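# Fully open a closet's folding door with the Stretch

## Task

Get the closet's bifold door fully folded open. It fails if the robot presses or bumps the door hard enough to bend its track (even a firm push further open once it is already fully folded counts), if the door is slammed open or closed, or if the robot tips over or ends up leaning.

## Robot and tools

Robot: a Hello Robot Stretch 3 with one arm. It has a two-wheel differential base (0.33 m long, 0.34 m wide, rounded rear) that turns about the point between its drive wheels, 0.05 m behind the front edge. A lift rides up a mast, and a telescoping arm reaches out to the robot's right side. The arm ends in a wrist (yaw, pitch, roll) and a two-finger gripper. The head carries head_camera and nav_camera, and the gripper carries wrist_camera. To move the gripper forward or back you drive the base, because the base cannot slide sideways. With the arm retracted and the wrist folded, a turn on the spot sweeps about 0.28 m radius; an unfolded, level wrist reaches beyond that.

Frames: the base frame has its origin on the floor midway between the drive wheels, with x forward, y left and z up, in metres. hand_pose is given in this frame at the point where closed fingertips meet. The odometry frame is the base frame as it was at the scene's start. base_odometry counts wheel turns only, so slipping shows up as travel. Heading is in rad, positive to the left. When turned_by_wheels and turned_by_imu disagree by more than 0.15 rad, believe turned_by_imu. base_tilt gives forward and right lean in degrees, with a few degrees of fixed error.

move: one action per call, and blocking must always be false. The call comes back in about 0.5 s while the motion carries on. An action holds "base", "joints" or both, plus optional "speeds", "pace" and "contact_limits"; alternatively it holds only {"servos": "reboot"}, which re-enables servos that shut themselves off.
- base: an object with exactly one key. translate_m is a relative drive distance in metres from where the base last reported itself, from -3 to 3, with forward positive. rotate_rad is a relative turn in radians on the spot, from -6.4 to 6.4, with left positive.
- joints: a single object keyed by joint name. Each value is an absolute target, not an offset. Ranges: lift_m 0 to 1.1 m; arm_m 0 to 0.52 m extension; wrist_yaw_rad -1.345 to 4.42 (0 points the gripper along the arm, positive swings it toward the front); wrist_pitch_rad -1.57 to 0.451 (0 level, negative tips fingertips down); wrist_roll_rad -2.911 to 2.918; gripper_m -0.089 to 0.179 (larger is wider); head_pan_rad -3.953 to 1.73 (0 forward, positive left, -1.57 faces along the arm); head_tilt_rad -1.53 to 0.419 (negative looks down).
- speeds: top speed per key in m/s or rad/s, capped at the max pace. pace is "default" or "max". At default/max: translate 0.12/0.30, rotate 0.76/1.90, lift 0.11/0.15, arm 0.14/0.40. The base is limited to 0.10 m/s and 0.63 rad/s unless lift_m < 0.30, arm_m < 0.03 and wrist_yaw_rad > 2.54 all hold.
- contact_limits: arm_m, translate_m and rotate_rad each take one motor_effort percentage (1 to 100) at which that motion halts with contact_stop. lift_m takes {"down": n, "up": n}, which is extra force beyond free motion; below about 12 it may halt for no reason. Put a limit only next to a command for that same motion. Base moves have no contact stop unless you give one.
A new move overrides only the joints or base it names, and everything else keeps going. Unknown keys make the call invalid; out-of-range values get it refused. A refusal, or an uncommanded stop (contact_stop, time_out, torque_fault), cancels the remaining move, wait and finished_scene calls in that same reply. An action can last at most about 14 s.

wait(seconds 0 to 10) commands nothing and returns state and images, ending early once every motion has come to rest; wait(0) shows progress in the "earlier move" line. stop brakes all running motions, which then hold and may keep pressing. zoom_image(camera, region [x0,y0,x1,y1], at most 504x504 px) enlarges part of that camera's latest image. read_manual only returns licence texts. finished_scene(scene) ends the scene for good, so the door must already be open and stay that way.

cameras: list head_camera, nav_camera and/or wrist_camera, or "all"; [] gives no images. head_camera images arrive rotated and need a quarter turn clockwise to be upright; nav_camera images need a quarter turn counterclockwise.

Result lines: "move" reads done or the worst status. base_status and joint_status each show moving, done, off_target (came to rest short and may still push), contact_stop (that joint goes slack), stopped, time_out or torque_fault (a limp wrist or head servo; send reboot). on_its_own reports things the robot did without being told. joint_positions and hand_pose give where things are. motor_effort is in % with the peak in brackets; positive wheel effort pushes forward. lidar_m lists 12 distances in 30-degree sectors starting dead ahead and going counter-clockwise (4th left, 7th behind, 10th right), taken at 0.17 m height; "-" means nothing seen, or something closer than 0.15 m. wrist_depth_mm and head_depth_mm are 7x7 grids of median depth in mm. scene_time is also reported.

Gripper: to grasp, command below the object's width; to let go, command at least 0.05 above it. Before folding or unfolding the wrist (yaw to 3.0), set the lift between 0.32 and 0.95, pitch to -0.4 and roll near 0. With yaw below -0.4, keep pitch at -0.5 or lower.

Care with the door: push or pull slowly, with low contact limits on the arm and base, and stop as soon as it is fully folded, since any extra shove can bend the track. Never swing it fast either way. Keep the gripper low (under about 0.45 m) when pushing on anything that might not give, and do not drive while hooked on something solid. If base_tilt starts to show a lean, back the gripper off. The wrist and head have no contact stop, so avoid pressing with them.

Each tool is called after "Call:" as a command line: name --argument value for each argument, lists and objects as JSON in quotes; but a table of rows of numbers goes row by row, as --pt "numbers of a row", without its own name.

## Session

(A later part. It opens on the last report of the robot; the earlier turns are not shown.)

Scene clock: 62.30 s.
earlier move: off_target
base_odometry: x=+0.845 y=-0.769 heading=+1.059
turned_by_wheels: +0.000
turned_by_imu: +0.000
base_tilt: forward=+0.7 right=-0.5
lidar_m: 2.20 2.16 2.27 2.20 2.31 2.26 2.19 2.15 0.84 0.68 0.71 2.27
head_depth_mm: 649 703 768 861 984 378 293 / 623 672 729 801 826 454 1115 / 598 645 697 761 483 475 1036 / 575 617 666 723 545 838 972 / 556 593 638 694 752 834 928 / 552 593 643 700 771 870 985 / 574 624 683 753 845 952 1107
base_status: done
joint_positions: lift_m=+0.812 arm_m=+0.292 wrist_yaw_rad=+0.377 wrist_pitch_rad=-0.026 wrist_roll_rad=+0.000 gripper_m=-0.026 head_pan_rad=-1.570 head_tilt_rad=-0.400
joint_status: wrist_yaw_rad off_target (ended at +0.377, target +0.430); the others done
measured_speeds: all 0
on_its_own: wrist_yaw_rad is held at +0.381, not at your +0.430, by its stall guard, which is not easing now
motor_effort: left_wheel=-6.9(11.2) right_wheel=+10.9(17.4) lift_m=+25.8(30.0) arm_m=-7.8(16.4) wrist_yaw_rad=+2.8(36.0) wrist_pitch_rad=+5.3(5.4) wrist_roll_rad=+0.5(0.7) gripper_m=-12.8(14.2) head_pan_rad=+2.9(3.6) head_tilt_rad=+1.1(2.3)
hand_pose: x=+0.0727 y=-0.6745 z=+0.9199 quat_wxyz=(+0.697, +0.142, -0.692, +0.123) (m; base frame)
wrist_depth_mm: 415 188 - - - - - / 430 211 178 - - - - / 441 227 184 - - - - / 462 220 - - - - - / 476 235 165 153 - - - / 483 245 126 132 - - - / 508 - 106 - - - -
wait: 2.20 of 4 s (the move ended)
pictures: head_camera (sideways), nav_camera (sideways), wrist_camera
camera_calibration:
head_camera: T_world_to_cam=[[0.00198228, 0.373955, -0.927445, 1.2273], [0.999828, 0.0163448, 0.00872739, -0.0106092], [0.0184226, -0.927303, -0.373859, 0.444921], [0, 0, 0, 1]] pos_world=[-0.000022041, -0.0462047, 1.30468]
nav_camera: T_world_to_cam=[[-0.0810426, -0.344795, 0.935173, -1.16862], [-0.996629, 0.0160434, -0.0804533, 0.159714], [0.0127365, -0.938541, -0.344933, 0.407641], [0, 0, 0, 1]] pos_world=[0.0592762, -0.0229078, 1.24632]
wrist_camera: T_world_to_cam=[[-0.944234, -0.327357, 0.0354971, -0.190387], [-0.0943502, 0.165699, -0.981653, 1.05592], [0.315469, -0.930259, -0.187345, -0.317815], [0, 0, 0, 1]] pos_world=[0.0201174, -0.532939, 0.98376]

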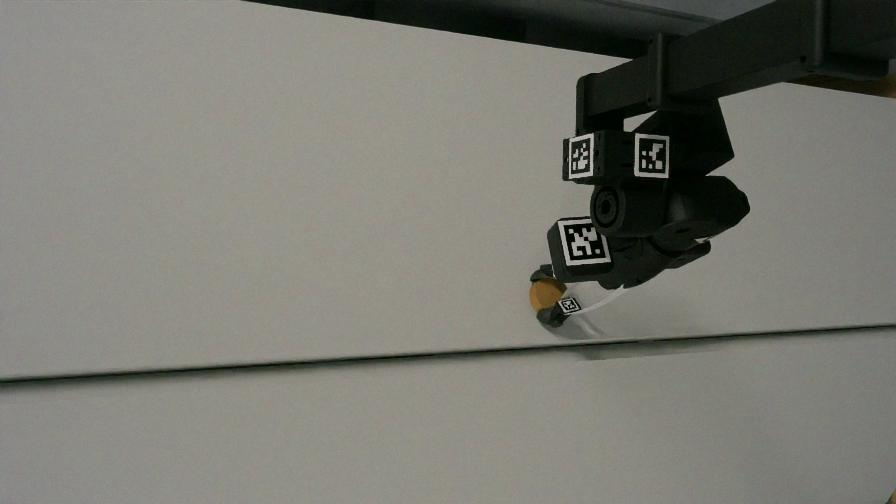

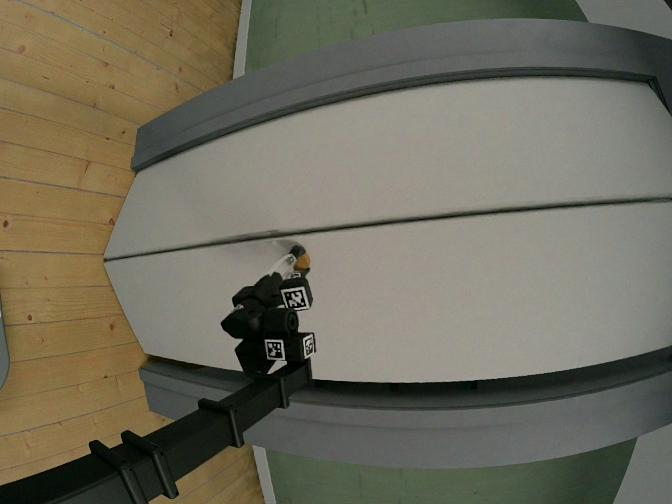

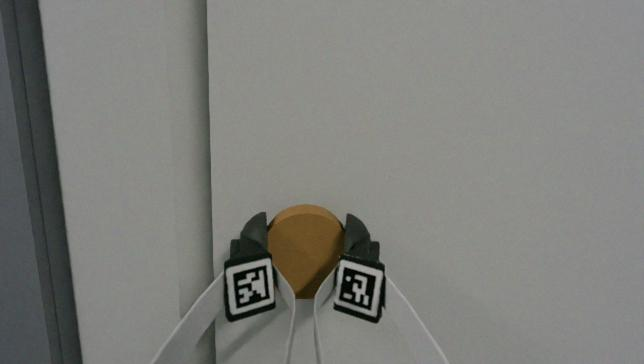

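Call:
move --base '{"translate_m":0.017}' --joints '{"arm_m":0.24,"wrist_yaw_rad":0.64}' --speeds '{"translate_m":0.02,"arm_m":0.025,"wrist_yaw_rad":0.12}' --blocking false --cameras '[]'

Call:
wait --seconds 4 --cameras '[]'

Call:
move --base '{"translate_m":0.032}' --joints '{"arm_m":0.223,"wrist_yaw_rad":0.84}' --speeds '{"translate_m":0.02,"arm_m":0.012,"wrist_yaw_rad":0.12}' --blocking false --cameras '[]'

Call:
wait --seconds 4

Scene clock: 63.40 s.
move: moving
base_odometry: x=+0.850 y=-0.762 heading=+1.058
turned_by_wheels: -0.001
turned_by_imu: -0.001
base_tilt: forward=+1.6 right=-0.5
lidar_m: 2.21 2.16 2.26 2.21 2.31 2.27 2.21 2.15 0.84 0.67 0.70 2.26
head_depth_mm: 647 701 762 853 1000 378 292 / 617 665 725 793 831 442 1115 / 591 638 690 752 786 465 1025 / 568 607 658 715 543 574 958 / 547 585 629 684 740 820 913 / 546 585 633 690 765 856 971 / 567 616 677 747 836 955 1098
base_status: translate_m moving
joint_positions: lift_m=+0.812 arm_m=+0.282 wrist_yaw_rad=+0.393 wrist_pitch_rad=-0.026 wrist_roll_rad=+0.000 gripper_m=-0.026 head_pan_rad=-1.570 head_tilt_rad=-0.400
joint_status: arm_m moving; wrist_yaw_rad moving
measured_speeds: translate_m=+0.020 rotate_rad=-0.001 lift_m=+0.000 arm_m=-0.025 wrist_yaw_rad=+0.030 wrist_pitch_rad=+0.000 wrist_roll_rad=+0.000 head_pan_rad=+0.000 head_tilt_rad=+0.000
motor_effort: left_wheel=-5.4(5.4) right_wheel=+24.8(24.8) lift_m=+24.1(24.8) arm_m=-11.2(15.3) wrist_yaw_rad=+37.6(37.6) wrist_pitch_rad=+5.0(5.3) wrist_roll_rad=+0.2(0.7) gripper_m=-13.9(13.9) head_pan_rad=+2.8(3.3) head_tilt_rad=+2.1(2.5)
hand_pose: x=+0.0763 y=-0.6627 z=+0.9200 quat_wxyz=(+0.696, +0.147, -0.691, +0.129) (m; base frame)
wrist_depth_mm: 424 201 171 - - - - / 441 226 177 - - - - / 455 218 181 - - - - / 473 231 187 - - - - / 495 232 186 153 - - - / 501 262 128 131 - - - / 523 - 122 - 106 - -
pictures: none
No camera images: "cameras" was empty.

Scene clock: 65.63 s.
earlier move: done
base_odometry: x=+0.854 y=-0.755 heading=+1.058
turned_by_wheels: +0.000
turned_by_imu: -0.014
base_tilt: forward=+0.7 right=-0.5
lidar_m: 2.53 2.15 2.27 2.21 2.29 2.29 2.21 2.17 0.87 0.61 0.60 2.22
head_depth_mm: 1279 1358 1310 1366 1234 381 310 / 674 742 1296 1445 1446 397 1380 / 614 663 723 791 862 410 1104 / 567 608 656 711 750 482 950 / 526 560 600 647 685 750 843 / 488 520 554 595 640 710 786 / 468 499 538 593 659 772 938
base_status: done
joint_positions: lift_m=+0.812 arm_m=+0.240 wrist_yaw_rad=+0.635 wrist_pitch_rad=-0.028 wrist_roll_rad=+0.000 gripper_m=-0.026 head_pan_rad=-1.570 head_tilt_rad=-0.400
joint_status: all done
measured_speeds: all 0
motor_effort: left_wheel=-9.0(15.5) right_wheel=+16.9(35.8) lift_m=+20.3(24.8) arm_m=+2.8(15.3) wrist_yaw_rad=+5.4(55.0) wrist_pitch_rad=+5.4(5.8) wrist_roll_rad=+0.4(0.8) gripper_m=-15.1(15.6) head_pan_rad=+3.2(3.5) head_tilt_rad=+2.1(2.8)
hand_pose: x=+0.1300 y=-0.5907 z=+0.9194 quat_wxyz=(+0.675, +0.230, -0.668, +0.211) (m; base frame)
wrist_depth_mm: - - - - - - - / - - - - - - - / - - - - - - - / - - - - - - - / - - 197 153 - - - / - - 127 130 - - - / - - 115 - - - -
wait: 2.23 of 4 s (the move ended)
pictures: none
No camera images: "cameras" was empty.

Scene clock: 66.13 s.
move: moving
base_odometry: x=+0.858 y=-0.747 heading=+1.058
turned_by_wheels: -0.001
turned_by_imu: -0.007
base_tilt: forward=+1.3 right=-0.6
lidar_m: 2.53 2.14 2.26 2.21 2.29 2.30 2.22 2.19 0.88 0.60 0.59 2.21
head_depth_mm: 1285 1354 1301 1362 1241 381 310 / 676 744 1302 1444 1507 396 1356 / 615 664 720 789 861 408 1110 / 564 606 654 709 760 473 949 / 522 558 596 643 675 733 839 / 486 516 549 588 632 701 774 / 462 494 529 582 647 756 923
base_status: translate_m moving
joint_positions: lift_m=+0.812 arm_m=+0.234 wrist_yaw_rad=+0.665 wrist_pitch_rad=-0.028 wrist_roll_rad=+0.000 gripper_m=-0.026 head_pan_rad=-1.570 head_tilt_rad=-0.400
joint_status: arm_m moving; wrist_yaw_rad moving
measured_speeds: translate_m=+0.020 rotate_rad=+0.002 lift_m=+0.000 arm_m=-0.011 wrist_yaw_rad=+0.160 wrist_pitch_rad=+0.000 wrist_roll_rad=+0.000 head_pan_rad=+0.000 head_tilt_rad=+0.000
motor_effort: left_wheel=-4.0(6.9) right_wheel=+26.9(28.6) lift_m=+19.6(20.3) arm_m=-9.3(10.5) wrist_yaw_rad=+22.5(29.0) wrist_pitch_rad=+5.9(5.9) wrist_roll_rad=+0.3(0.5) gripper_m=-14.7(15.3) head_pan_rad=+2.5(3.1) head_tilt_rad=+2.1(2.6)
hand_pose: x=+0.1363 y=-0.5805 z=+0.9194 quat_wxyz=(+0.672, +0.240, -0.665, +0.221) (m; base frame)
wrist_depth_mm: - - 176 - - - - / - - 182 - - - - / - - 187 - - - - / - - - - - - - / - - 196 152 - - - / - - 125 131 - - - / - - 102 - 106 - -
pictures: none
No camera images: "cameras" was empty.

Scene clock: 68.13 s.
earlier move: done
base_odometry: x=+0.869 y=-0.727 heading=+1.058
turned_by_wheels: +0.001
turned_by_imu: -0.001
base_tilt: forward=+0.6 right=-0.5
lidar_m: 2.51 2.11 2.25 2.20 2.29 2.33 2.25 2.19 0.88 0.60 0.55 2.21
head_depth_mm: 1291 1367 1362 1360 1382 368 310 / 1300 1397 1466 1544 1515 389 1344 / 1274 1370 1458 1450 1511 392 1302 / 614 661 712 773 842 458 1017 / 546 583 622 669 708 485 858 / 494 521 554 589 614 669 734 / 448 472 498 529 573 622 707
base_status: done
joint_positions: lift_m=+0.812 arm_m=+0.223 wrist_yaw_rad=+0.842 wrist_pitch_rad=-0.027 wrist_roll_rad=+0.000 gripper_m=-0.026 head_pan_rad=-1.570 head_tilt_rad=-0.400
joint_status: all done
measured_speeds: all 0
motor_effort: left_wheel=+1.7(6.9) right_wheel=-1.4(28.9) lift_m=+16.3(20.3) arm_m=+6.1(15.1) wrist_yaw_rad=-2.2(29.0) wrist_pitch_rad=+5.3(5.9) wrist_roll_rad=+0.3(0.8) gripper_m=-14.6(15.8) head_pan_rad=+3.1(3.3) head_tilt_rad=+3.2(3.5)
hand_pose: x=+0.1693 y=-0.5381 z=+0.9197 quat_wxyz=(+0.650, +0.298, -0.641, +0.280) (m; base frame)
wrist_depth_mm: - - - - - - - / - - - - - - - / - - - - - - - / - - - - - - - / - - 164 153 - - - / - - 126 133 - - - / - - 107 - - - -
wait: 2.00 of 4 s (the move ended)
pictures: head_camera (sideways), nav_camera (sideways), wrist_camera
camera_calibration:
head_camera: T_world_to_cam=[[0.00198228, 0.373955, -0.927445, 1.2273], [0.999828, 0.0163448, 0.00872739, -0.0106092], [0.0184226, -0.927303, -0.373859, 0.444921], [0, 0, 0, 1]] pos_world=[-0.000022041, -0.0462047, 1.30468]
nav_camera: T_world_to_cam=[[-0.0810426, -0.344795, 0.935173, -1.16862], [-0.996629, 0.0160434, -0.0804533, 0.159714], [0.0127365, -0.938541, -0.344933, 0.407641], [0, 0, 0, 1]] pos_world=[0.0592762, -0.0229078, 1.24632]
wrist_camera: T_world_to_cam=[[-0.697054, -0.716142, 0.0354455, -0.305417], [-0.159188, 0.106366, -0.981502, 1.02121], [0.699124, -0.689803, -0.188144, -0.156173], [0, 0, 0, 1]] pos_world=[0.0588558, -0.435072, 0.983758]

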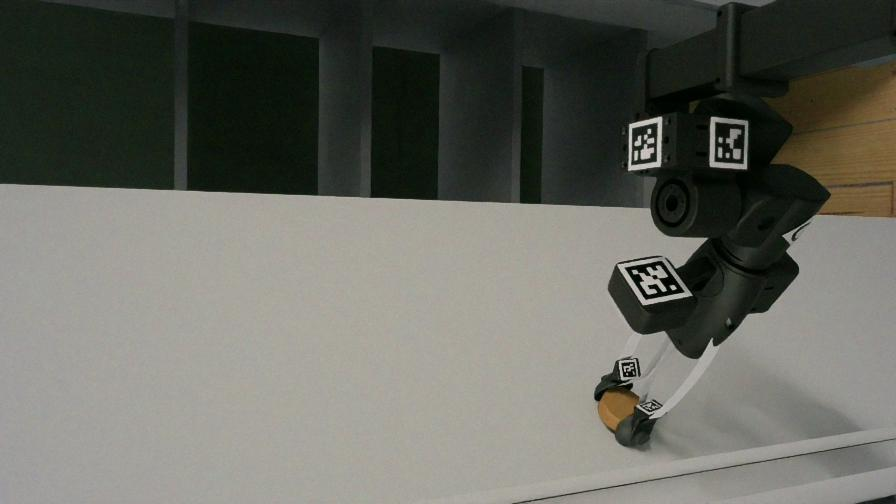

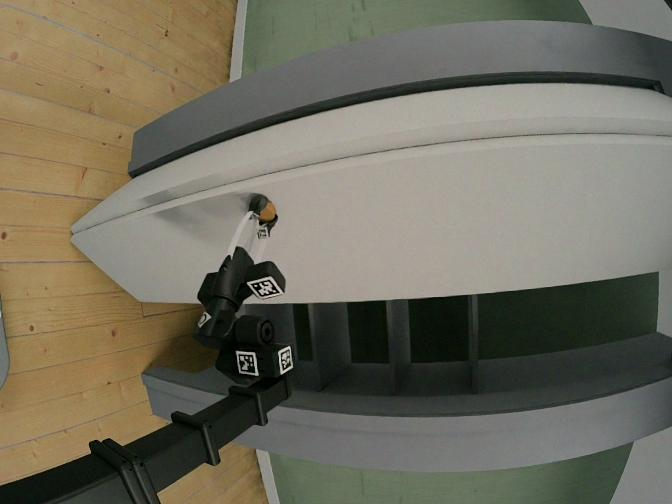

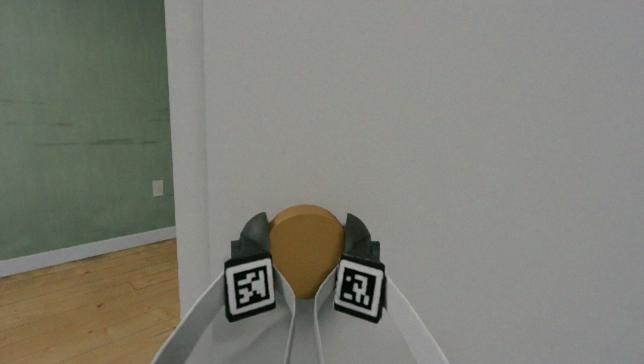

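Call:
move --base '{"translate_m":0.054}' --joints '{"arm_m":0.234,"wrist_yaw_rad":1.09}' --speeds '{"translate_m":0.025,"arm_m":0.007,"wrist_yaw_rad":0.13}' --blocking false --cameras '[]'

Call:
wait --seconds 4 --cameras '[]'

Call:
move --base '{"translate_m":0.068}' --joints '{"arm_m":0.254,"wrist_yaw_rad":1.28}' --speeds '{"translate_m":0.025,"arm_m":0.009,"wrist_yaw_rad":0.08}' --blocking false --cameras '[]'

Call:
wait --seconds 4

"speeds": arm_m = 0.007 is out of range 0.01 to 0.4
Scene clock: 69.03 s.
base_odometry: x=+0.869 y=-0.727 heading=+1.058
turned_by_wheels: +0.000
turned_by_imu: +0.000
base_tilt: forward=+0.7 right=-0.5
lidar_m: 2.51 2.12 2.25 2.20 2.30 2.32 2.25 2.20 0.88 0.60 0.55 2.21
head_depth_mm: 1297 1377 1365 1361 1379 368 310 / 1299 1392 1467 1548 1499 390 1355 / 1271 1373 1459 1450 1499 393 1306 / 614 658 711 773 840 458 1015 / 547 583 622 671 706 484 858 / 493 522 554 589 614 666 733 / 449 473 499 531 573 621 709
base_status: done
joint_positions: lift_m=+0.812 arm_m=+0.223 wrist_yaw_rad=+0.842 wrist_pitch_rad=-0.027 wrist_roll_rad=+0.000 gripper_m=-0.026 head_pan_rad=-1.570 head_tilt_rad=-0.400
joint_status: all done
measured_speeds: all 0
motor_effort: left_wheel=+1.6(6.9) right_wheel=-0.9(28.9) lift_m=+14.4(20.3) arm_m=+11.1(15.1) wrist_yaw_rad=-2.2(29.0) wrist_pitch_rad=+5.4(5.9) wrist_roll_rad=+0.3(0.8) gripper_m=-15.3(15.8) head_pan_rad=+2.6(3.3) head_tilt_rad=+3.5(3.5)
hand_pose: x=+0.1693 y=-0.5381 z=+0.9197 quat_wxyz=(+0.650, +0.298, -0.641, +0.280) (m; base frame)
wrist_depth_mm: - - - - - - - / - - - - - - - / - - - - - - - / - - - - - - - / - - 163 153 - - - / - - 127 133 - - - / - - 107 - - - -
pictures: none

not run: a call was refused earlier in this reply.

not run: a call was refused earlier in this reply.

not run: a call was refused earlier in this reply.

Call:
move --base '{"translate_m":0.054}' --joints '{"arm_m":0.234,"wrist_yaw_rad":1.09}' --speeds '{"translate_m":0.025,"arm_m":0.01,"wrist_yaw_rad":0.13}' --blocking false --cameras '[]'

Call:
wait --seconds 4 --cameras '[]'

Call:
move --base '{"translate_m":0.068}' --joints '{"arm_m":0.254,"wrist_yaw_rad":1.28}' --speeds '{"translate_m":0.025,"arm_m":0.01,"wrist_yaw_rad":0.08}' --blocking false --cameras '[]'

Call:
wait --seconds 4

Scene clock: 70.07 s.
move: moving
base_odometry: x=+0.874 y=-0.718 heading=+1.058
turned_by_wheels: +0.000
turned_by_imu: -0.004
base_tilt: forward=-1.1 right=+0.7
lidar_m: 2.50 2.10 2.26 2.20 2.29 2.33 2.25 2.20 0.88 0.61 0.54 2.20
head_depth_mm: 1300 1381 1377 1363 1385 381 310 / 1307 1392 1464 1540 1505 393 1341 / 1300 1400 1463 1550 1572 397 1302 / 648 696 751 814 895 457 1078 / 567 605 643 691 730 478 884 / 505 533 565 602 625 676 742 / 455 478 503 531 567 614 683
base_status: translate_m moving
joint_positions: lift_m=+0.812 arm_m=+0.228 wrist_yaw_rad=+0.906 wrist_pitch_rad=-0.028 wrist_roll_rad=+0.000 gripper_m=-0.026 head_pan_rad=-1.570 head_tilt_rad=-0.400
joint_status: arm_m moving; wrist_yaw_rad moving
measured_speeds: translate_m=+0.025 rotate_rad=+0.004 lift_m=+0.000 arm_m=+0.010 wrist_yaw_rad=+0.190 wrist_pitch_rad=+0.000 wrist_roll_rad=+0.000 head_pan_rad=+0.000 head_tilt_rad=+0.000
motor_effort: left_wheel=+0.7(5.6) right_wheel=+16.5(22.6) lift_m=+14.7(15.0) arm_m=+10.2(16.0) wrist_yaw_rad=-7.0(7.5) wrist_pitch_rad=+5.3(5.8) wrist_roll_rad=+0.4(0.6) gripper_m=-14.8(15.1) head_pan_rad=+2.1(3.0) head_tilt_rad=+2.7(3.5)
hand_pose: x=+0.1797 y=-0.5303 z=+0.9194 quat_wxyz=(+0.640, +0.319, -0.631, +0.300) (m; base frame)
wrist_depth_mm: - - - - - - - / - - - - - - - / - - - - - - - / - - - - - - - / - - 152 153 - - - / - - 127 132 - - - / - - 108 - - - -
pictures: none
No camera images: "cameras" was empty.

Scene clock: 72.23 s.
earlier move: done
base_odometry: x=+0.896 y=-0.680 heading=+1.058
turned_by_wheels: +0.000
turned_by_imu: +0.001
base_tilt: forward=+0.7 right=-0.5
lidar_m: 2.45 2.06 2.26 2.21 2.29 2.39 2.29 2.20 0.90 0.64 0.52 2.20
head_depth_mm: 1302 1385 1447 1434 1438 382 310 / 1305 1393 1472 1557 1508 395 1383 / 1303 1396 1468 1552 1579 406 1345 / 1314 1397 1472 1557 1502 457 1309 / 638 676 720 769 800 462 956 / 544 571 602 638 674 681 769 / 474 496 518 544 566 587 646
base_status: done
joint_positions: lift_m=+0.812 arm_m=+0.234 wrist_yaw_rad=+1.076 wrist_pitch_rad=-0.028 wrist_roll_rad=+0.000 gripper_m=-0.026 head_pan_rad=-1.570 head_tilt_rad=-0.400
joint_status: all done
measured_speeds: all 0
on_its_own: wrist_yaw_rad is at rest, and its effort (+12.1) is outside its rest range (-9 to +9)
motor_effort: left_wheel=+1.7(7.4) right_wheel=+0.9(22.6) lift_m=+15.9(16.1) arm_m=+2.0(18.4) wrist_yaw_rad=+12.1(19.0) wrist_pitch_rad=+5.4(5.9) wrist_roll_rad=+0.2(0.7) gripper_m=-14.9(15.5) head_pan_rad=+2.0(3.0) head_tilt_rad=+3.5(4.0)
hand_pose: x=+0.2035 y=-0.5003 z=+0.9194 quat_wxyz=(+0.613, +0.371, -0.602, +0.354) (m; base frame)
wrist_depth_mm: - - - - - - - / - - - - - - - / - - - - - - - / - - - - - - - / - - 148 154 - - - / - - 126 131 - - - / - - 104 - 102 - -
wait: 2.17 of 4 s (the move ended)
pictures: none
No camera images: "cameras" was empty.

Scene clock: 72.73 s.
move: moving
base_odometry: x=+0.901 y=-0.671 heading=+1.058
turned_by_wheels: +0.000
turned_by_imu: +0.000
base_tilt: forward=-0.7 right=-2.1
lidar_m: 2.45 2.06 2.27 2.21 2.29 2.40 2.31 2.20 0.91 0.65 0.52 2.20
head_depth_mm: 1299 1383 1456 1447 1446 382 310 / 1297 1397 1471 1555 1500 396 1381 / 1302 1400 1484 1548 1573 407 1342 / 1304 1399 1469 1545 1574 459 1350 / 657 697 743 794 819 464 976 / 557 584 613 648 686 686 779 / 482 503 525 551 570 586 647
base_status: translate_m moving
joint_positions: lift_m=+0.812 arm_m=+0.239 wrist_yaw_rad=+1.112 wrist_pitch_rad=-0.028 wrist_roll_rad=+0.000 gripper_m=-0.026 head_pan_rad=-1.570 head_tilt_rad=-0.400
joint_status: arm_m moving; wrist_yaw_rad moving
measured_speeds: translate_m=+0.025 rotate_rad=-0.001 lift_m=+0.000 arm_m=+0.010 wrist_yaw_rad=+0.060 wrist_pitch_rad=+0.000 wrist_roll_rad=+0.000 head_pan_rad=+0.000 head_tilt_rad=+0.000
motor_effort: left_wheel=+4.8(4.9) right_wheel=+4.3(16.1) lift_m=+16.3(16.4) arm_m=+11.7(15.1) wrist_yaw_rad=+12.4(19.9) wrist_pitch_rad=+5.3(5.8) wrist_roll_rad=+0.7(0.7) gripper_m=-15.2(15.3) head_pan_rad=+2.1(3.0) head_tilt_rad=+3.6(3.8)
hand_pose: x=+0.2076 y=-0.4969 z=+0.9194 quat_wxyz=(+0.606, +0.382, -0.595, +0.364) (m; base frame)
wrist_depth_mm: - - - - - - - / - - - - - - - / - - - - - - - / - - - - - - - / - - 148 154 - - - / - - 126 131 - - - / - - 115 - - - -
pictures: none
No camera images: "cameras" was empty.

Scene clock: 75.50 s.
earlier move: off_target
base_odometry: x=+0.929 y=-0.621 heading=+1.058
turned_by_wheels: +0.000
turned_by_imu: +0.001
base_tilt: forward=+0.7 right=-0.5
lidar_m: 2.39 2.01 2.27 2.20 2.30 2.45 2.36 2.20 0.94 0.73 0.50 2.20
head_depth_mm: 1294 1391 1467 1569 1509 381 310 / 1299 1404 1476 1561 1522 412 1382 / 1299 1399 1491 1540 1571 427 1377 / 1307 1397 1472 1543 1576 466 1384 / 1314 1404 1476 1455 950 470 1157 / 636 664 692 722 758 731 837 / 524 541 561 581 596 585 651
base_status: done
joint_positions: lift_m=+0.812 arm_m=+0.254 wrist_yaw_rad=+1.226 wrist_pitch_rad=-0.028 wrist_roll_rad=+0.000 gripper_m=-0.026 head_pan_rad=-1.570 head_tilt_rad=-0.400
joint_status: wrist_yaw_rad off_target (ended at +1.244, target +1.280); the others done
measured_speeds: all 0
on_its_own: wrist_yaw_rad is held at +1.227, not at your +1.280, by its stall guard, which is not easing now
motor_effort: left_wheel=+1.4(4.9) right_wheel=+2.7(16.1) lift_m=+18.0(18.1) arm_m=-2.7(15.1) wrist_yaw_rad=+2.7(35.4) wrist_pitch_rad=+5.5(6.0) wrist_roll_rad=+0.3(0.9) gripper_m=-15.0(15.7) head_pan_rad=+2.5(3.2) head_tilt_rad=+4.2(4.4)
hand_pose: x=+0.2190 y=-0.4855 z=+0.9193 quat_wxyz=(+0.585, +0.415, -0.572, +0.398) (m; base frame)
wrist_depth_mm: - - - - - - - / - - - - - - - / - - - - - - - / - - - - - - - / - - 145 153 - - - / - - 127 130 - - - / - - - - - - -
wait: 2.77 of 4 s (the move ended)
pictures: head_camera (sideways), nav_camera (sideways), wrist_camera
camera_calibration:
head_camera: T_world_to_cam=[[0.00199059, 0.373542, -0.927611, 1.22749], [0.999828, 0.016345, 0.00872756, -0.0106094], [0.0184219, -0.927469, -0.373445, 0.444373], [0, 0, 0, 1]] pos_world=[-0.0000220442, -0.0462041, 1.30468]
nav_camera: T_world_to_cam=[[-0.0810506, -0.344499, 0.935281, -1.16875], [-0.996629, 0.0160205, -0.0804659, 0.15973], [0.0127367, -0.93865, -0.344636, 0.407269], [0, 0, 0, 1]] pos_world=[0.0592762, -0.0229082, 1.24632]
wrist_camera: T_world_to_cam=[[-0.378796, -0.924796, 0.0355863, -0.404232], [-0.188935, 0.0396314, -0.981189, 0.996919], [0.90599, -0.378394, -0.189739, -0.0474239], [0, 0, 0, 1]] pos_world=[0.0781977, -0.431286, 0.983553]

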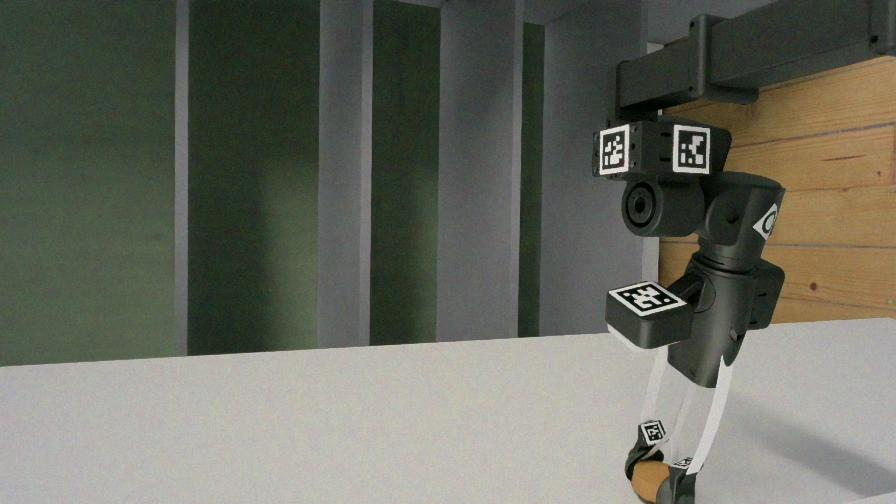

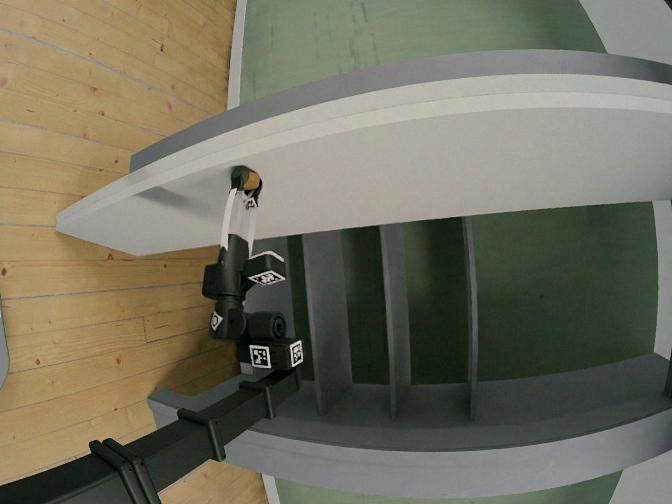

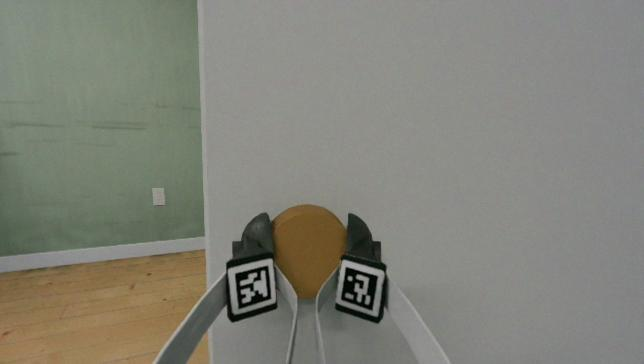

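Call:
move --base '{"translate_m":0.085}' --joints '{"arm_m":0.294,"wrist_yaw_rad":1.45}' --speeds '{"translate_m":0.02,"arm_m":0.011,"wrist_yaw_rad":0.06}' --contact_limits '{"translate_m":20}' --blocking false --cameras '[]'

Call:
wait --seconds 5

Scene clock: 76.50 s.
move: moving
base_odometry: x=+0.933 y=-0.613 heading=+1.058
turned_by_wheels: +0.000
turned_by_imu: +0.000
base_tilt: forward=+0.3 right=+0.2
lidar_m: 2.38 1.99 2.27 2.21 2.29 2.46 2.38 2.20 0.94 0.74 0.50 2.20
head_depth_mm: 1298 1387 1466 1565 1512 370 310 / 1300 1396 1468 1558 1510 440 1387 / 1307 1400 1479 1559 1584 438 1385 / 1314 1405 1477 1548 1575 473 1374 / 1312 1407 1477 1452 1505 476 1277 / 650 677 706 734 769 737 845 / 531 548 566 585 601 588 652
base_status: translate_m moving
joint_positions: lift_m=+0.812 arm_m=+0.259 wrist_yaw_rad=+1.249 wrist_pitch_rad=-0.029 wrist_roll_rad=+0.000 gripper_m=-0.026 head_pan_rad=-1.570 head_tilt_rad=-0.400
joint_status: arm_m moving; wrist_yaw_rad moving
measured_speeds: translate_m=+0.020 rotate_rad=-0.003 lift_m=+0.000 arm_m=+0.011 wrist_yaw_rad=+0.050 wrist_pitch_rad=+0.000 wrist_roll_rad=+0.000 head_pan_rad=+0.000 head_tilt_rad=+0.000
motor_effort: left_wheel=+5.2(5.4) right_wheel=+9.7(13.4) lift_m=+18.6(18.7) arm_m=+10.7(13.7) wrist_yaw_rad=+5.6(7.9) wrist_pitch_rad=+5.5(6.0) wrist_roll_rad=+0.3(0.7) gripper_m=-14.8(15.6) head_pan_rad=+2.6(2.9) head_tilt_rad=+3.6(4.3)
contact_limits: translate_m 20 (maximum 100)
hand_pose: x=+0.2209 y=-0.4850 z=+0.9192 quat_wxyz=(+0.580, +0.422, -0.567, +0.405) (m; base frame)
wrist_depth_mm: - - - - - - - / - - - - - - - / - - - - - - - / - - - - - - - / - - 144 152 - - - / - - 126 130 - - - / - - - - - - -
pictures: none
No camera images: "cameras" was empty.

Scene clock: 80.73 s.
earlier move: contact_stop
base_odometry: x=+0.970 y=-0.548 heading=+1.047
turned_by_wheels: -0.011
turned_by_imu: -0.010
base_tilt: forward=+0.7 right=-0.5
lidar_m: 2.30 1.93 2.28 2.20 2.28 2.54 2.45 2.22 0.98 0.88 0.50 2.18
head_depth_mm: 1299 1402 1465 1564 1503 385 311 / 1295 1395 1484 1556 485 449 1383 / 1302 1390 1473 1561 485 513 1379 / 1314 1403 1478 1549 1585 500 1388 / 1304 1402 1470 1552 1573 501 1384 / 1321 1390 1294 881 899 804 949 / 607 618 630 642 654 633 681
base_status: translate_m contact_stop (by the wheels' count: +0.0831 of +0.0850)
joint_positions: lift_m=+0.812 arm_m=+0.294 wrist_yaw_rad=+1.404 wrist_pitch_rad=-0.028 wrist_roll_rad=+0.000 gripper_m=-0.026 head_pan_rad=-1.570 head_tilt_rad=-0.399
joint_status: wrist_yaw_rad off_target (ended at +1.399, target +1.450); the others done
measured_speeds: all 0
on_its_own: wrist_yaw_rad is held at +1.399, not at your +1.450, by its stall guard, which is not easing now; a drive wheel is slack since a contact_stop
motor_effort: left_wheel=+5.8(6.6) right_wheel=+1.2(24.3) lift_m=+21.3(21.5) arm_m=+2.0(13.9) wrist_yaw_rad=-3.4(29.4) wrist_pitch_rad=+5.5(6.0) wrist_roll_rad=+0.4(0.7) gripper_m=-15.0(15.6) head_pan_rad=+2.2(2.9) head_tilt_rad=+3.1(4.4)
contact_limits: translate_m 20 (maximum 100)
hand_pose: x=+0.2305 y=-0.4815 z=+0.9195 quat_wxyz=(+0.547, +0.464, -0.533, +0.449) (m; base frame)
wrist_depth_mm: - - - - - - - / - - - - - - - / - - - - - - - / - - - - - - - / - - 150 154 - - - / - - 127 132 - - - / - - - - - - -
wait: 4.23 of 5 s (the move ended)
pictures: head_camera (sideways), nav_camera (sideways), wrist_camera
camera_calibration:
head_camera: T_world_to_cam=[[0.00190978, 0.372955, -0.927848, 1.22787], [0.999828, 0.0163817, 0.0086427, -0.0104979], [0.0184231, -0.927705, -0.37286, 0.443636], [0, 0, 0, 1]] pos_world=[-0.0000220032, -0.0462034, 1.30478]
nav_camera: T_world_to_cam=[[-0.0810353, -0.343787, 0.935545, -1.16906], [-0.99663, 0.015955, -0.0804634, 0.159725], [0.0127357, -0.938912, -0.343922, 0.406372], [0, 0, 0, 1]] pos_world=[0.0592762, -0.0229091, 1.24632]
wrist_camera: T_world_to_cam=[[-0.208886, -0.977296, 0.0354748, -0.460593], [-0.19208, 0.00543249, -0.981364, 0.983596], [0.958891, -0.211808, -0.188853, 0.0108596], [0, 0, 0, 1]] pos_world=[0.0823039, -0.453179, 0.983656]

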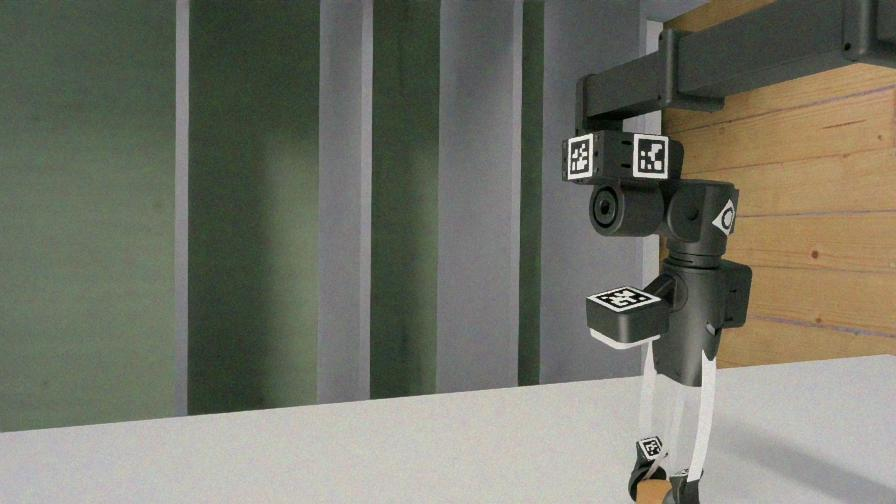

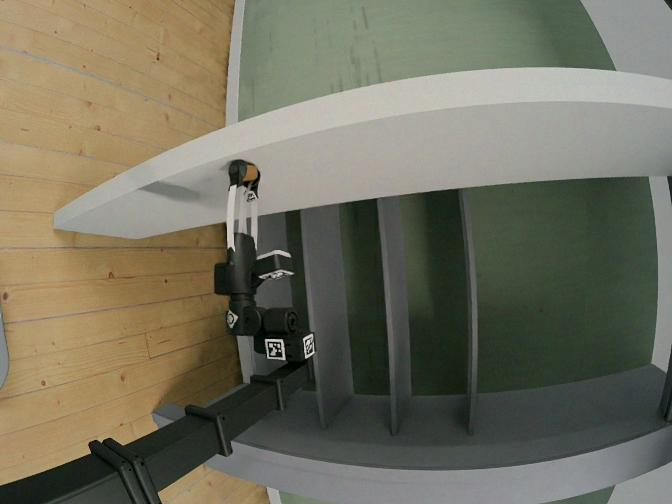

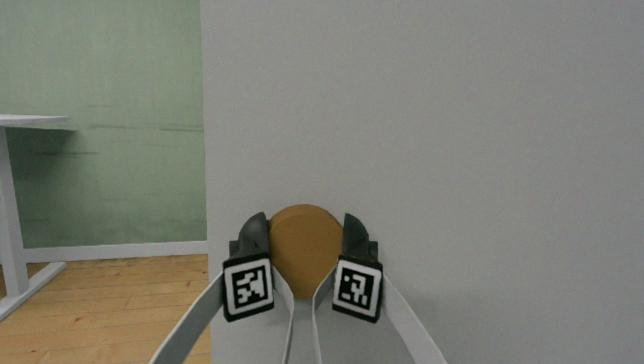

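Call:
move --joints '{"gripper_m":0.1}' --blocking false --cameras '[]'

Call:
wait --seconds 3 --cameras '[]'

Call:
move --base '{"translate_m":-0.15}' --joints '{"head_pan_rad":-1.25,"head_tilt_rad":-0.4}' --blocking false --cameras '[]'

Call:
wait --seconds 5

Scene clock: 82.20 s.
move: moving
base_odometry: x=+0.970 y=-0.548 heading=+1.046
turned_by_wheels: -0.001
turned_by_imu: +0.000
base_tilt: forward=+0.6 right=-0.5
lidar_m: 2.31 1.92 2.27 2.21 2.28 2.54 2.45 2.23 0.98 0.88 0.50 2.17
head_depth_mm: 1302 1392 1475 1555 1507 385 310 / 1309 1396 1476 1555 485 455 1386 / 1302 1403 1476 1562 484 509 1381 / 1304 1412 1478 1557 1585 506 1390 / 1309 1397 1473 1556 1569 502 1384 / 1315 1389 1289 883 903 807 951 / 610 620 634 646 655 640 684
base_status: not commanded
joint_positions: lift_m=+0.812 arm_m=+0.294 wrist_yaw_rad=+1.401 wrist_pitch_rad=-0.028 wrist_roll_rad=+0.000 gripper_m=+0.009 head_pan_rad=-1.570 head_tilt_rad=-0.399
joint_status: gripper_m moving
measured_speeds: translate_m=-0.001 rotate_rad=-0.006 lift_m=+0.000 arm_m=+0.000 wrist_yaw_rad=+0.000 wrist_pitch_rad=+0.000 wrist_roll_rad=+0.000 head_pan_rad=+0.000 head_tilt_rad=+0.000
on_its_own: wrist_yaw_rad is held at +1.399, not at your +1.450, by its stall guard, which is not easing now; a drive wheel is slack since a contact_stop
motor_effort: left_wheel=+3.2(5.8) right_wheel=+1.3(1.3) lift_m=+22.3(22.4) arm_m=-8.0(8.0) wrist_yaw_rad=-0.8(4.3) wrist_pitch_rad=+5.3(5.8) wrist_roll_rad=+0.3(0.7) gripper_m=+84.9(85.4) head_pan_rad=+2.1(2.6) head_tilt_rad=+3.6(3.6)
contact_limits: translate_m 20 (maximum 100)
hand_pose: x=+0.2304 y=-0.4823 z=+0.9195 quat_wxyz=(+0.547, +0.463, -0.534, +0.448) (m; base frame)
wrist_depth_mm: - - - - - - - / - - - - - - - / - - - - - - - / - - - - - - - / - - 152 156 - - - / - - 123 158 125 - - / - 100 - - 101 - -
pictures: none
No camera images: "cameras" was empty.

Scene clock: 83.50 s.
earlier move: done
base_odometry: x=+0.970 y=-0.549 heading=+1.043
turned_by_wheels: -0.003
turned_by_imu: -0.003
base_tilt: forward=+0.7 right=-0.5
lidar_m: 2.30 1.92 2.28 2.21 2.28 2.55 2.45 2.23 0.98 1.55 0.50 2.17
head_depth_mm: 1303 1396 1474 1555 1511 380 311 / 1306 1391 1471 1555 486 454 1380 / 1301 1408 1473 1568 485 507 1378 / 1306 1403 1481 1540 1584 508 1380 / 1314 1399 1473 1550 1581 510 1380 / 1309 1392 1299 1281 908 862 962 / 615 627 638 650 631 671 691
base_status: not commanded
joint_positions: lift_m=+0.812 arm_m=+0.294 wrist_yaw_rad=+1.387 wrist_pitch_rad=-0.028 wrist_roll_rad=+0.000 gripper_m=+0.100 head_pan_rad=-1.570 head_tilt_rad=-0.399
joint_status: all done
measured_speeds: all 0
on_its_own: wrist_yaw_rad is held at +1.399, not at your +1.450, by its stall guard, which is not easing now; a drive wheel is slack since a contact_stop; wrist_yaw_rad is at rest, and its effort (+10.9) is outside its rest range (-9 to +9)
motor_effort: left_wheel=+0.1(5.8) right_wheel=+0.7(1.4) lift_m=+23.0(23.2) arm_m=-11.3(13.0) wrist_yaw_rad=+10.9(11.3) wrist_pitch_rad=+5.3(5.8) wrist_roll_rad=+0.3(0.8) gripper_m=+3.8(97.5) head_pan_rad=+2.1(2.6) head_tilt_rad=+3.2(3.6)
contact_limits: translate_m 20 (maximum 100)
hand_pose: x=+0.2298 y=-0.4858 z=+0.9195 quat_wxyz=(+0.550, +0.459, -0.537, +0.444) (m; base frame)
wrist_depth_mm: - - - - - - - / - - - - - - - / - - - - - - - / - - - - - - - / - - 155 158 148 - - / - 120 141 163 127 - - / - - - - - - -
wait: 1.30 of 3 s (the move ended)
pictures: none
No camera images: "cameras" was empty.

Scene clock: 84.00 s.
move: moving
base_odometry: x=+0.962 y=-0.562 heading=+1.043
turned_by_wheels: +0.000
turned_by_imu: +0.000
base_tilt: forward=+0.3 right=-0.6
lidar_m: 2.32 1.94 2.27 2.21 2.28 2.53 2.43 2.24 0.97 1.55 0.51 2.16
head_depth_mm: 1258 1346 1389 1490 1450 448 1381 / 1295 1387 1443 1540 1513 481 1384 / 1303 1414 1481 1450 1508 562 1379 / 585 627 680 738 759 861 1000 / 477 505 538 574 599 645 719 / 402 429 460 497 543 605 709 / 402 440 1787 2012 2157 1720 1384
base_status: translate_m moving
joint_positions: lift_m=+0.812 arm_m=+0.294 wrist_yaw_rad=+1.396 wrist_pitch_rad=-0.025 wrist_roll_rad=+0.000 gripper_m=+0.100 head_pan_rad=-1.246 head_tilt_rad=-0.399
joint_status: head_pan_rad moving; head_tilt_rad moving
measured_speeds: translate_m=-0.058 rotate_rad=+0.000 lift_m=+0.000 arm_m=+0.000 wrist_yaw_rad=+0.000 wrist_pitch_rad=+0.000 wrist_roll_rad=+0.000 head_pan_rad=+0.024 head_tilt_rad=+0.000
on_its_own: wrist_yaw_rad is held at +1.399, not at your +1.450, by its stall guard, which is not easing now
motor_effort: left_wheel=-5.9(6.9) right_wheel=-7.2(7.2) lift_m=+23.3(23.5) arm_m=-10.0(12.3) wrist_yaw_rad=+2.3(11.2) wrist_pitch_rad=+5.0(5.6) wrist_roll_rad=+0.3(0.6) gripper_m=+0.5(4.0) head_pan_rad=+5.2(5.9) head_tilt_rad=+2.8(3.7)
hand_pose: x=+0.2303 y=-0.4834 z=+0.9201 quat_wxyz=(+0.548, +0.461, -0.535, +0.448) (m; base frame)
wrist_depth_mm: - - - - - - - / - - - - - - - / - - - - - - - / - - - - - - - / - - 165 170 148 - - / - 118 - - 127 - - / - - - - - - -
pictures: none
No camera images: "cameras" was empty.

Scene clock: 86.13 s.
earlier move: done
base_odometry: x=+0.894 y=-0.678 heading=+1.043
turned_by_wheels: +0.000
turned_by_imu: -0.001
base_tilt: forward=+0.6 right=-0.5
lidar_m: 2.45 2.07 2.27 2.20 2.28 2.39 2.30 2.24 0.91 1.55 0.59 0.61
head_depth_mm: 1254 1337 1383 1491 1451 450 1379 / 1296 1382 1447 1544 1502 482 1380 / 1338 1432 1477 1545 1578 562 1388 / 1354 1458 1475 1549 1660 1659 1375 / 719 765 809 865 924 970 1089 / 608 637 673 709 749 796 847 / 524 548 572 598 623 672 745
base_status: done
joint_positions: lift_m=+0.812 arm_m=+0.294 wrist_yaw_rad=+1.396 wrist_pitch_rad=-0.025 wrist_roll_rad=+0.000 gripper_m=+0.100 head_pan_rad=-1.246 head_tilt_rad=-0.399
joint_status: all done
measured_speeds: all 0
on_its_own: wrist_yaw_rad is held at +1.399, not at your +1.450, by its stall guard, which is not easing now
motor_effort: left_wheel=+2.1(6.9) right_wheel=-5.9(10.1) lift_m=+24.6(25.0) arm_m=+2.7(12.3) wrist_yaw_rad=+2.3(11.2) wrist_pitch_rad=+5.1(5.6) wrist_roll_rad=+0.3(0.8) gripper_m=+0.1(4.0) head_pan_rad=+1.3(5.9) head_tilt_rad=+2.2(3.7)
hand_pose: x=+0.2303 y=-0.4834 z=+0.9201 quat_wxyz=(+0.548, +0.461, -0.535, +0.448) (m; base frame)
wrist_depth_mm: - - - - - - - / - - - - - - - / - - - - - - - / - - - - - - - / - - - - 148 - - / - 118 - - 127 - 419 / - - - - - 113 -
wait: 2.13 of 5 s (the move ended)
pictures: head_camera (sideways), nav_camera (sideways), wrist_camera
camera_calibration:
head_camera: T_world_to_cam=[[-0.116858, 0.354167, -0.927852, 1.22859], [0.942649, 0.333673, 0.00864315, -0.0101179], [0.31266, -0.873629, -0.372848, 0.441848], [0, 0, 0, 1]] pos_world=[0.0149601, -0.0457382, 1.30478]
nav_camera: T_world_to_cam=[[0.0325786, -0.351691, 0.935549, -1.16976], [-0.949913, -0.301985, -0.0804431, 0.15951], [0.310813, -0.886069, -0.343914, 0.404535], [0, 0, 0, 1]] pos_world=[0.0638946, -0.00477718, 1.24632]
wrist_camera: T_world_to_cam=[[-0.216335, -0.975677, 0.0354147, -0.459939], [-0.189868, 0.00646266, -0.981788, 0.984471], [0.957679, -0.219119, -0.186648, 0.00552383], [0, 0, 0, 1]] pos_world=[0.0821289, -0.453904, 0.983862]

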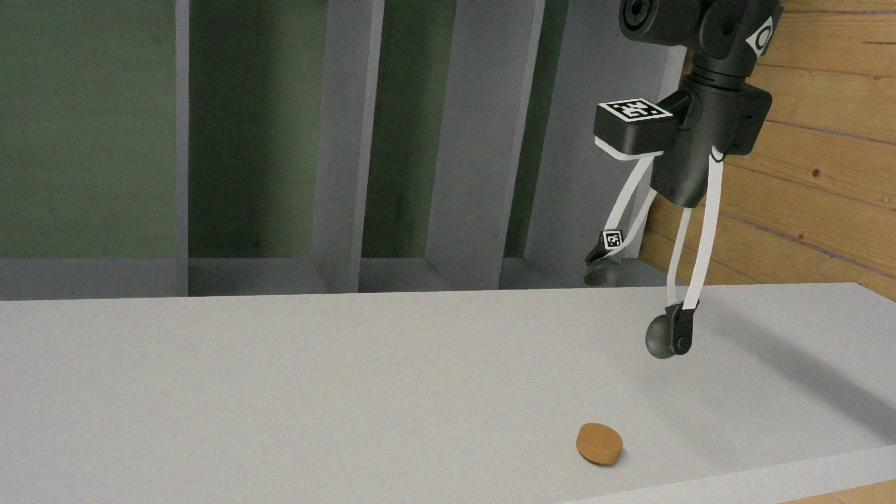

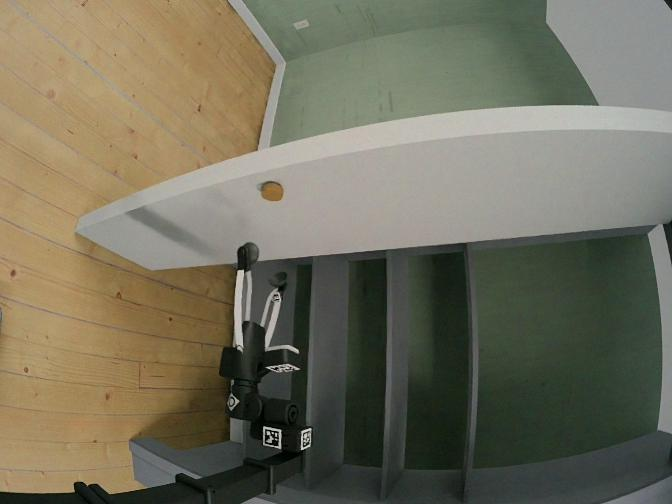

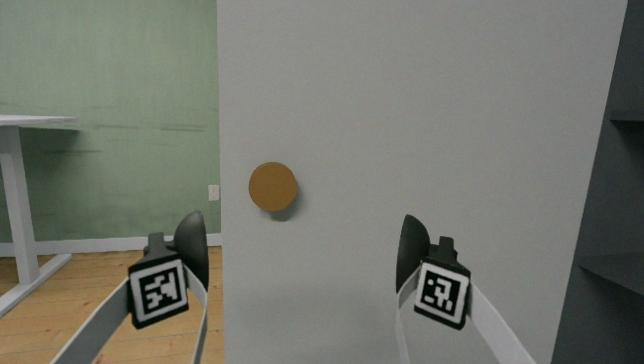

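Call:
finished_scene --scene 2

The scene is finished: the task was done.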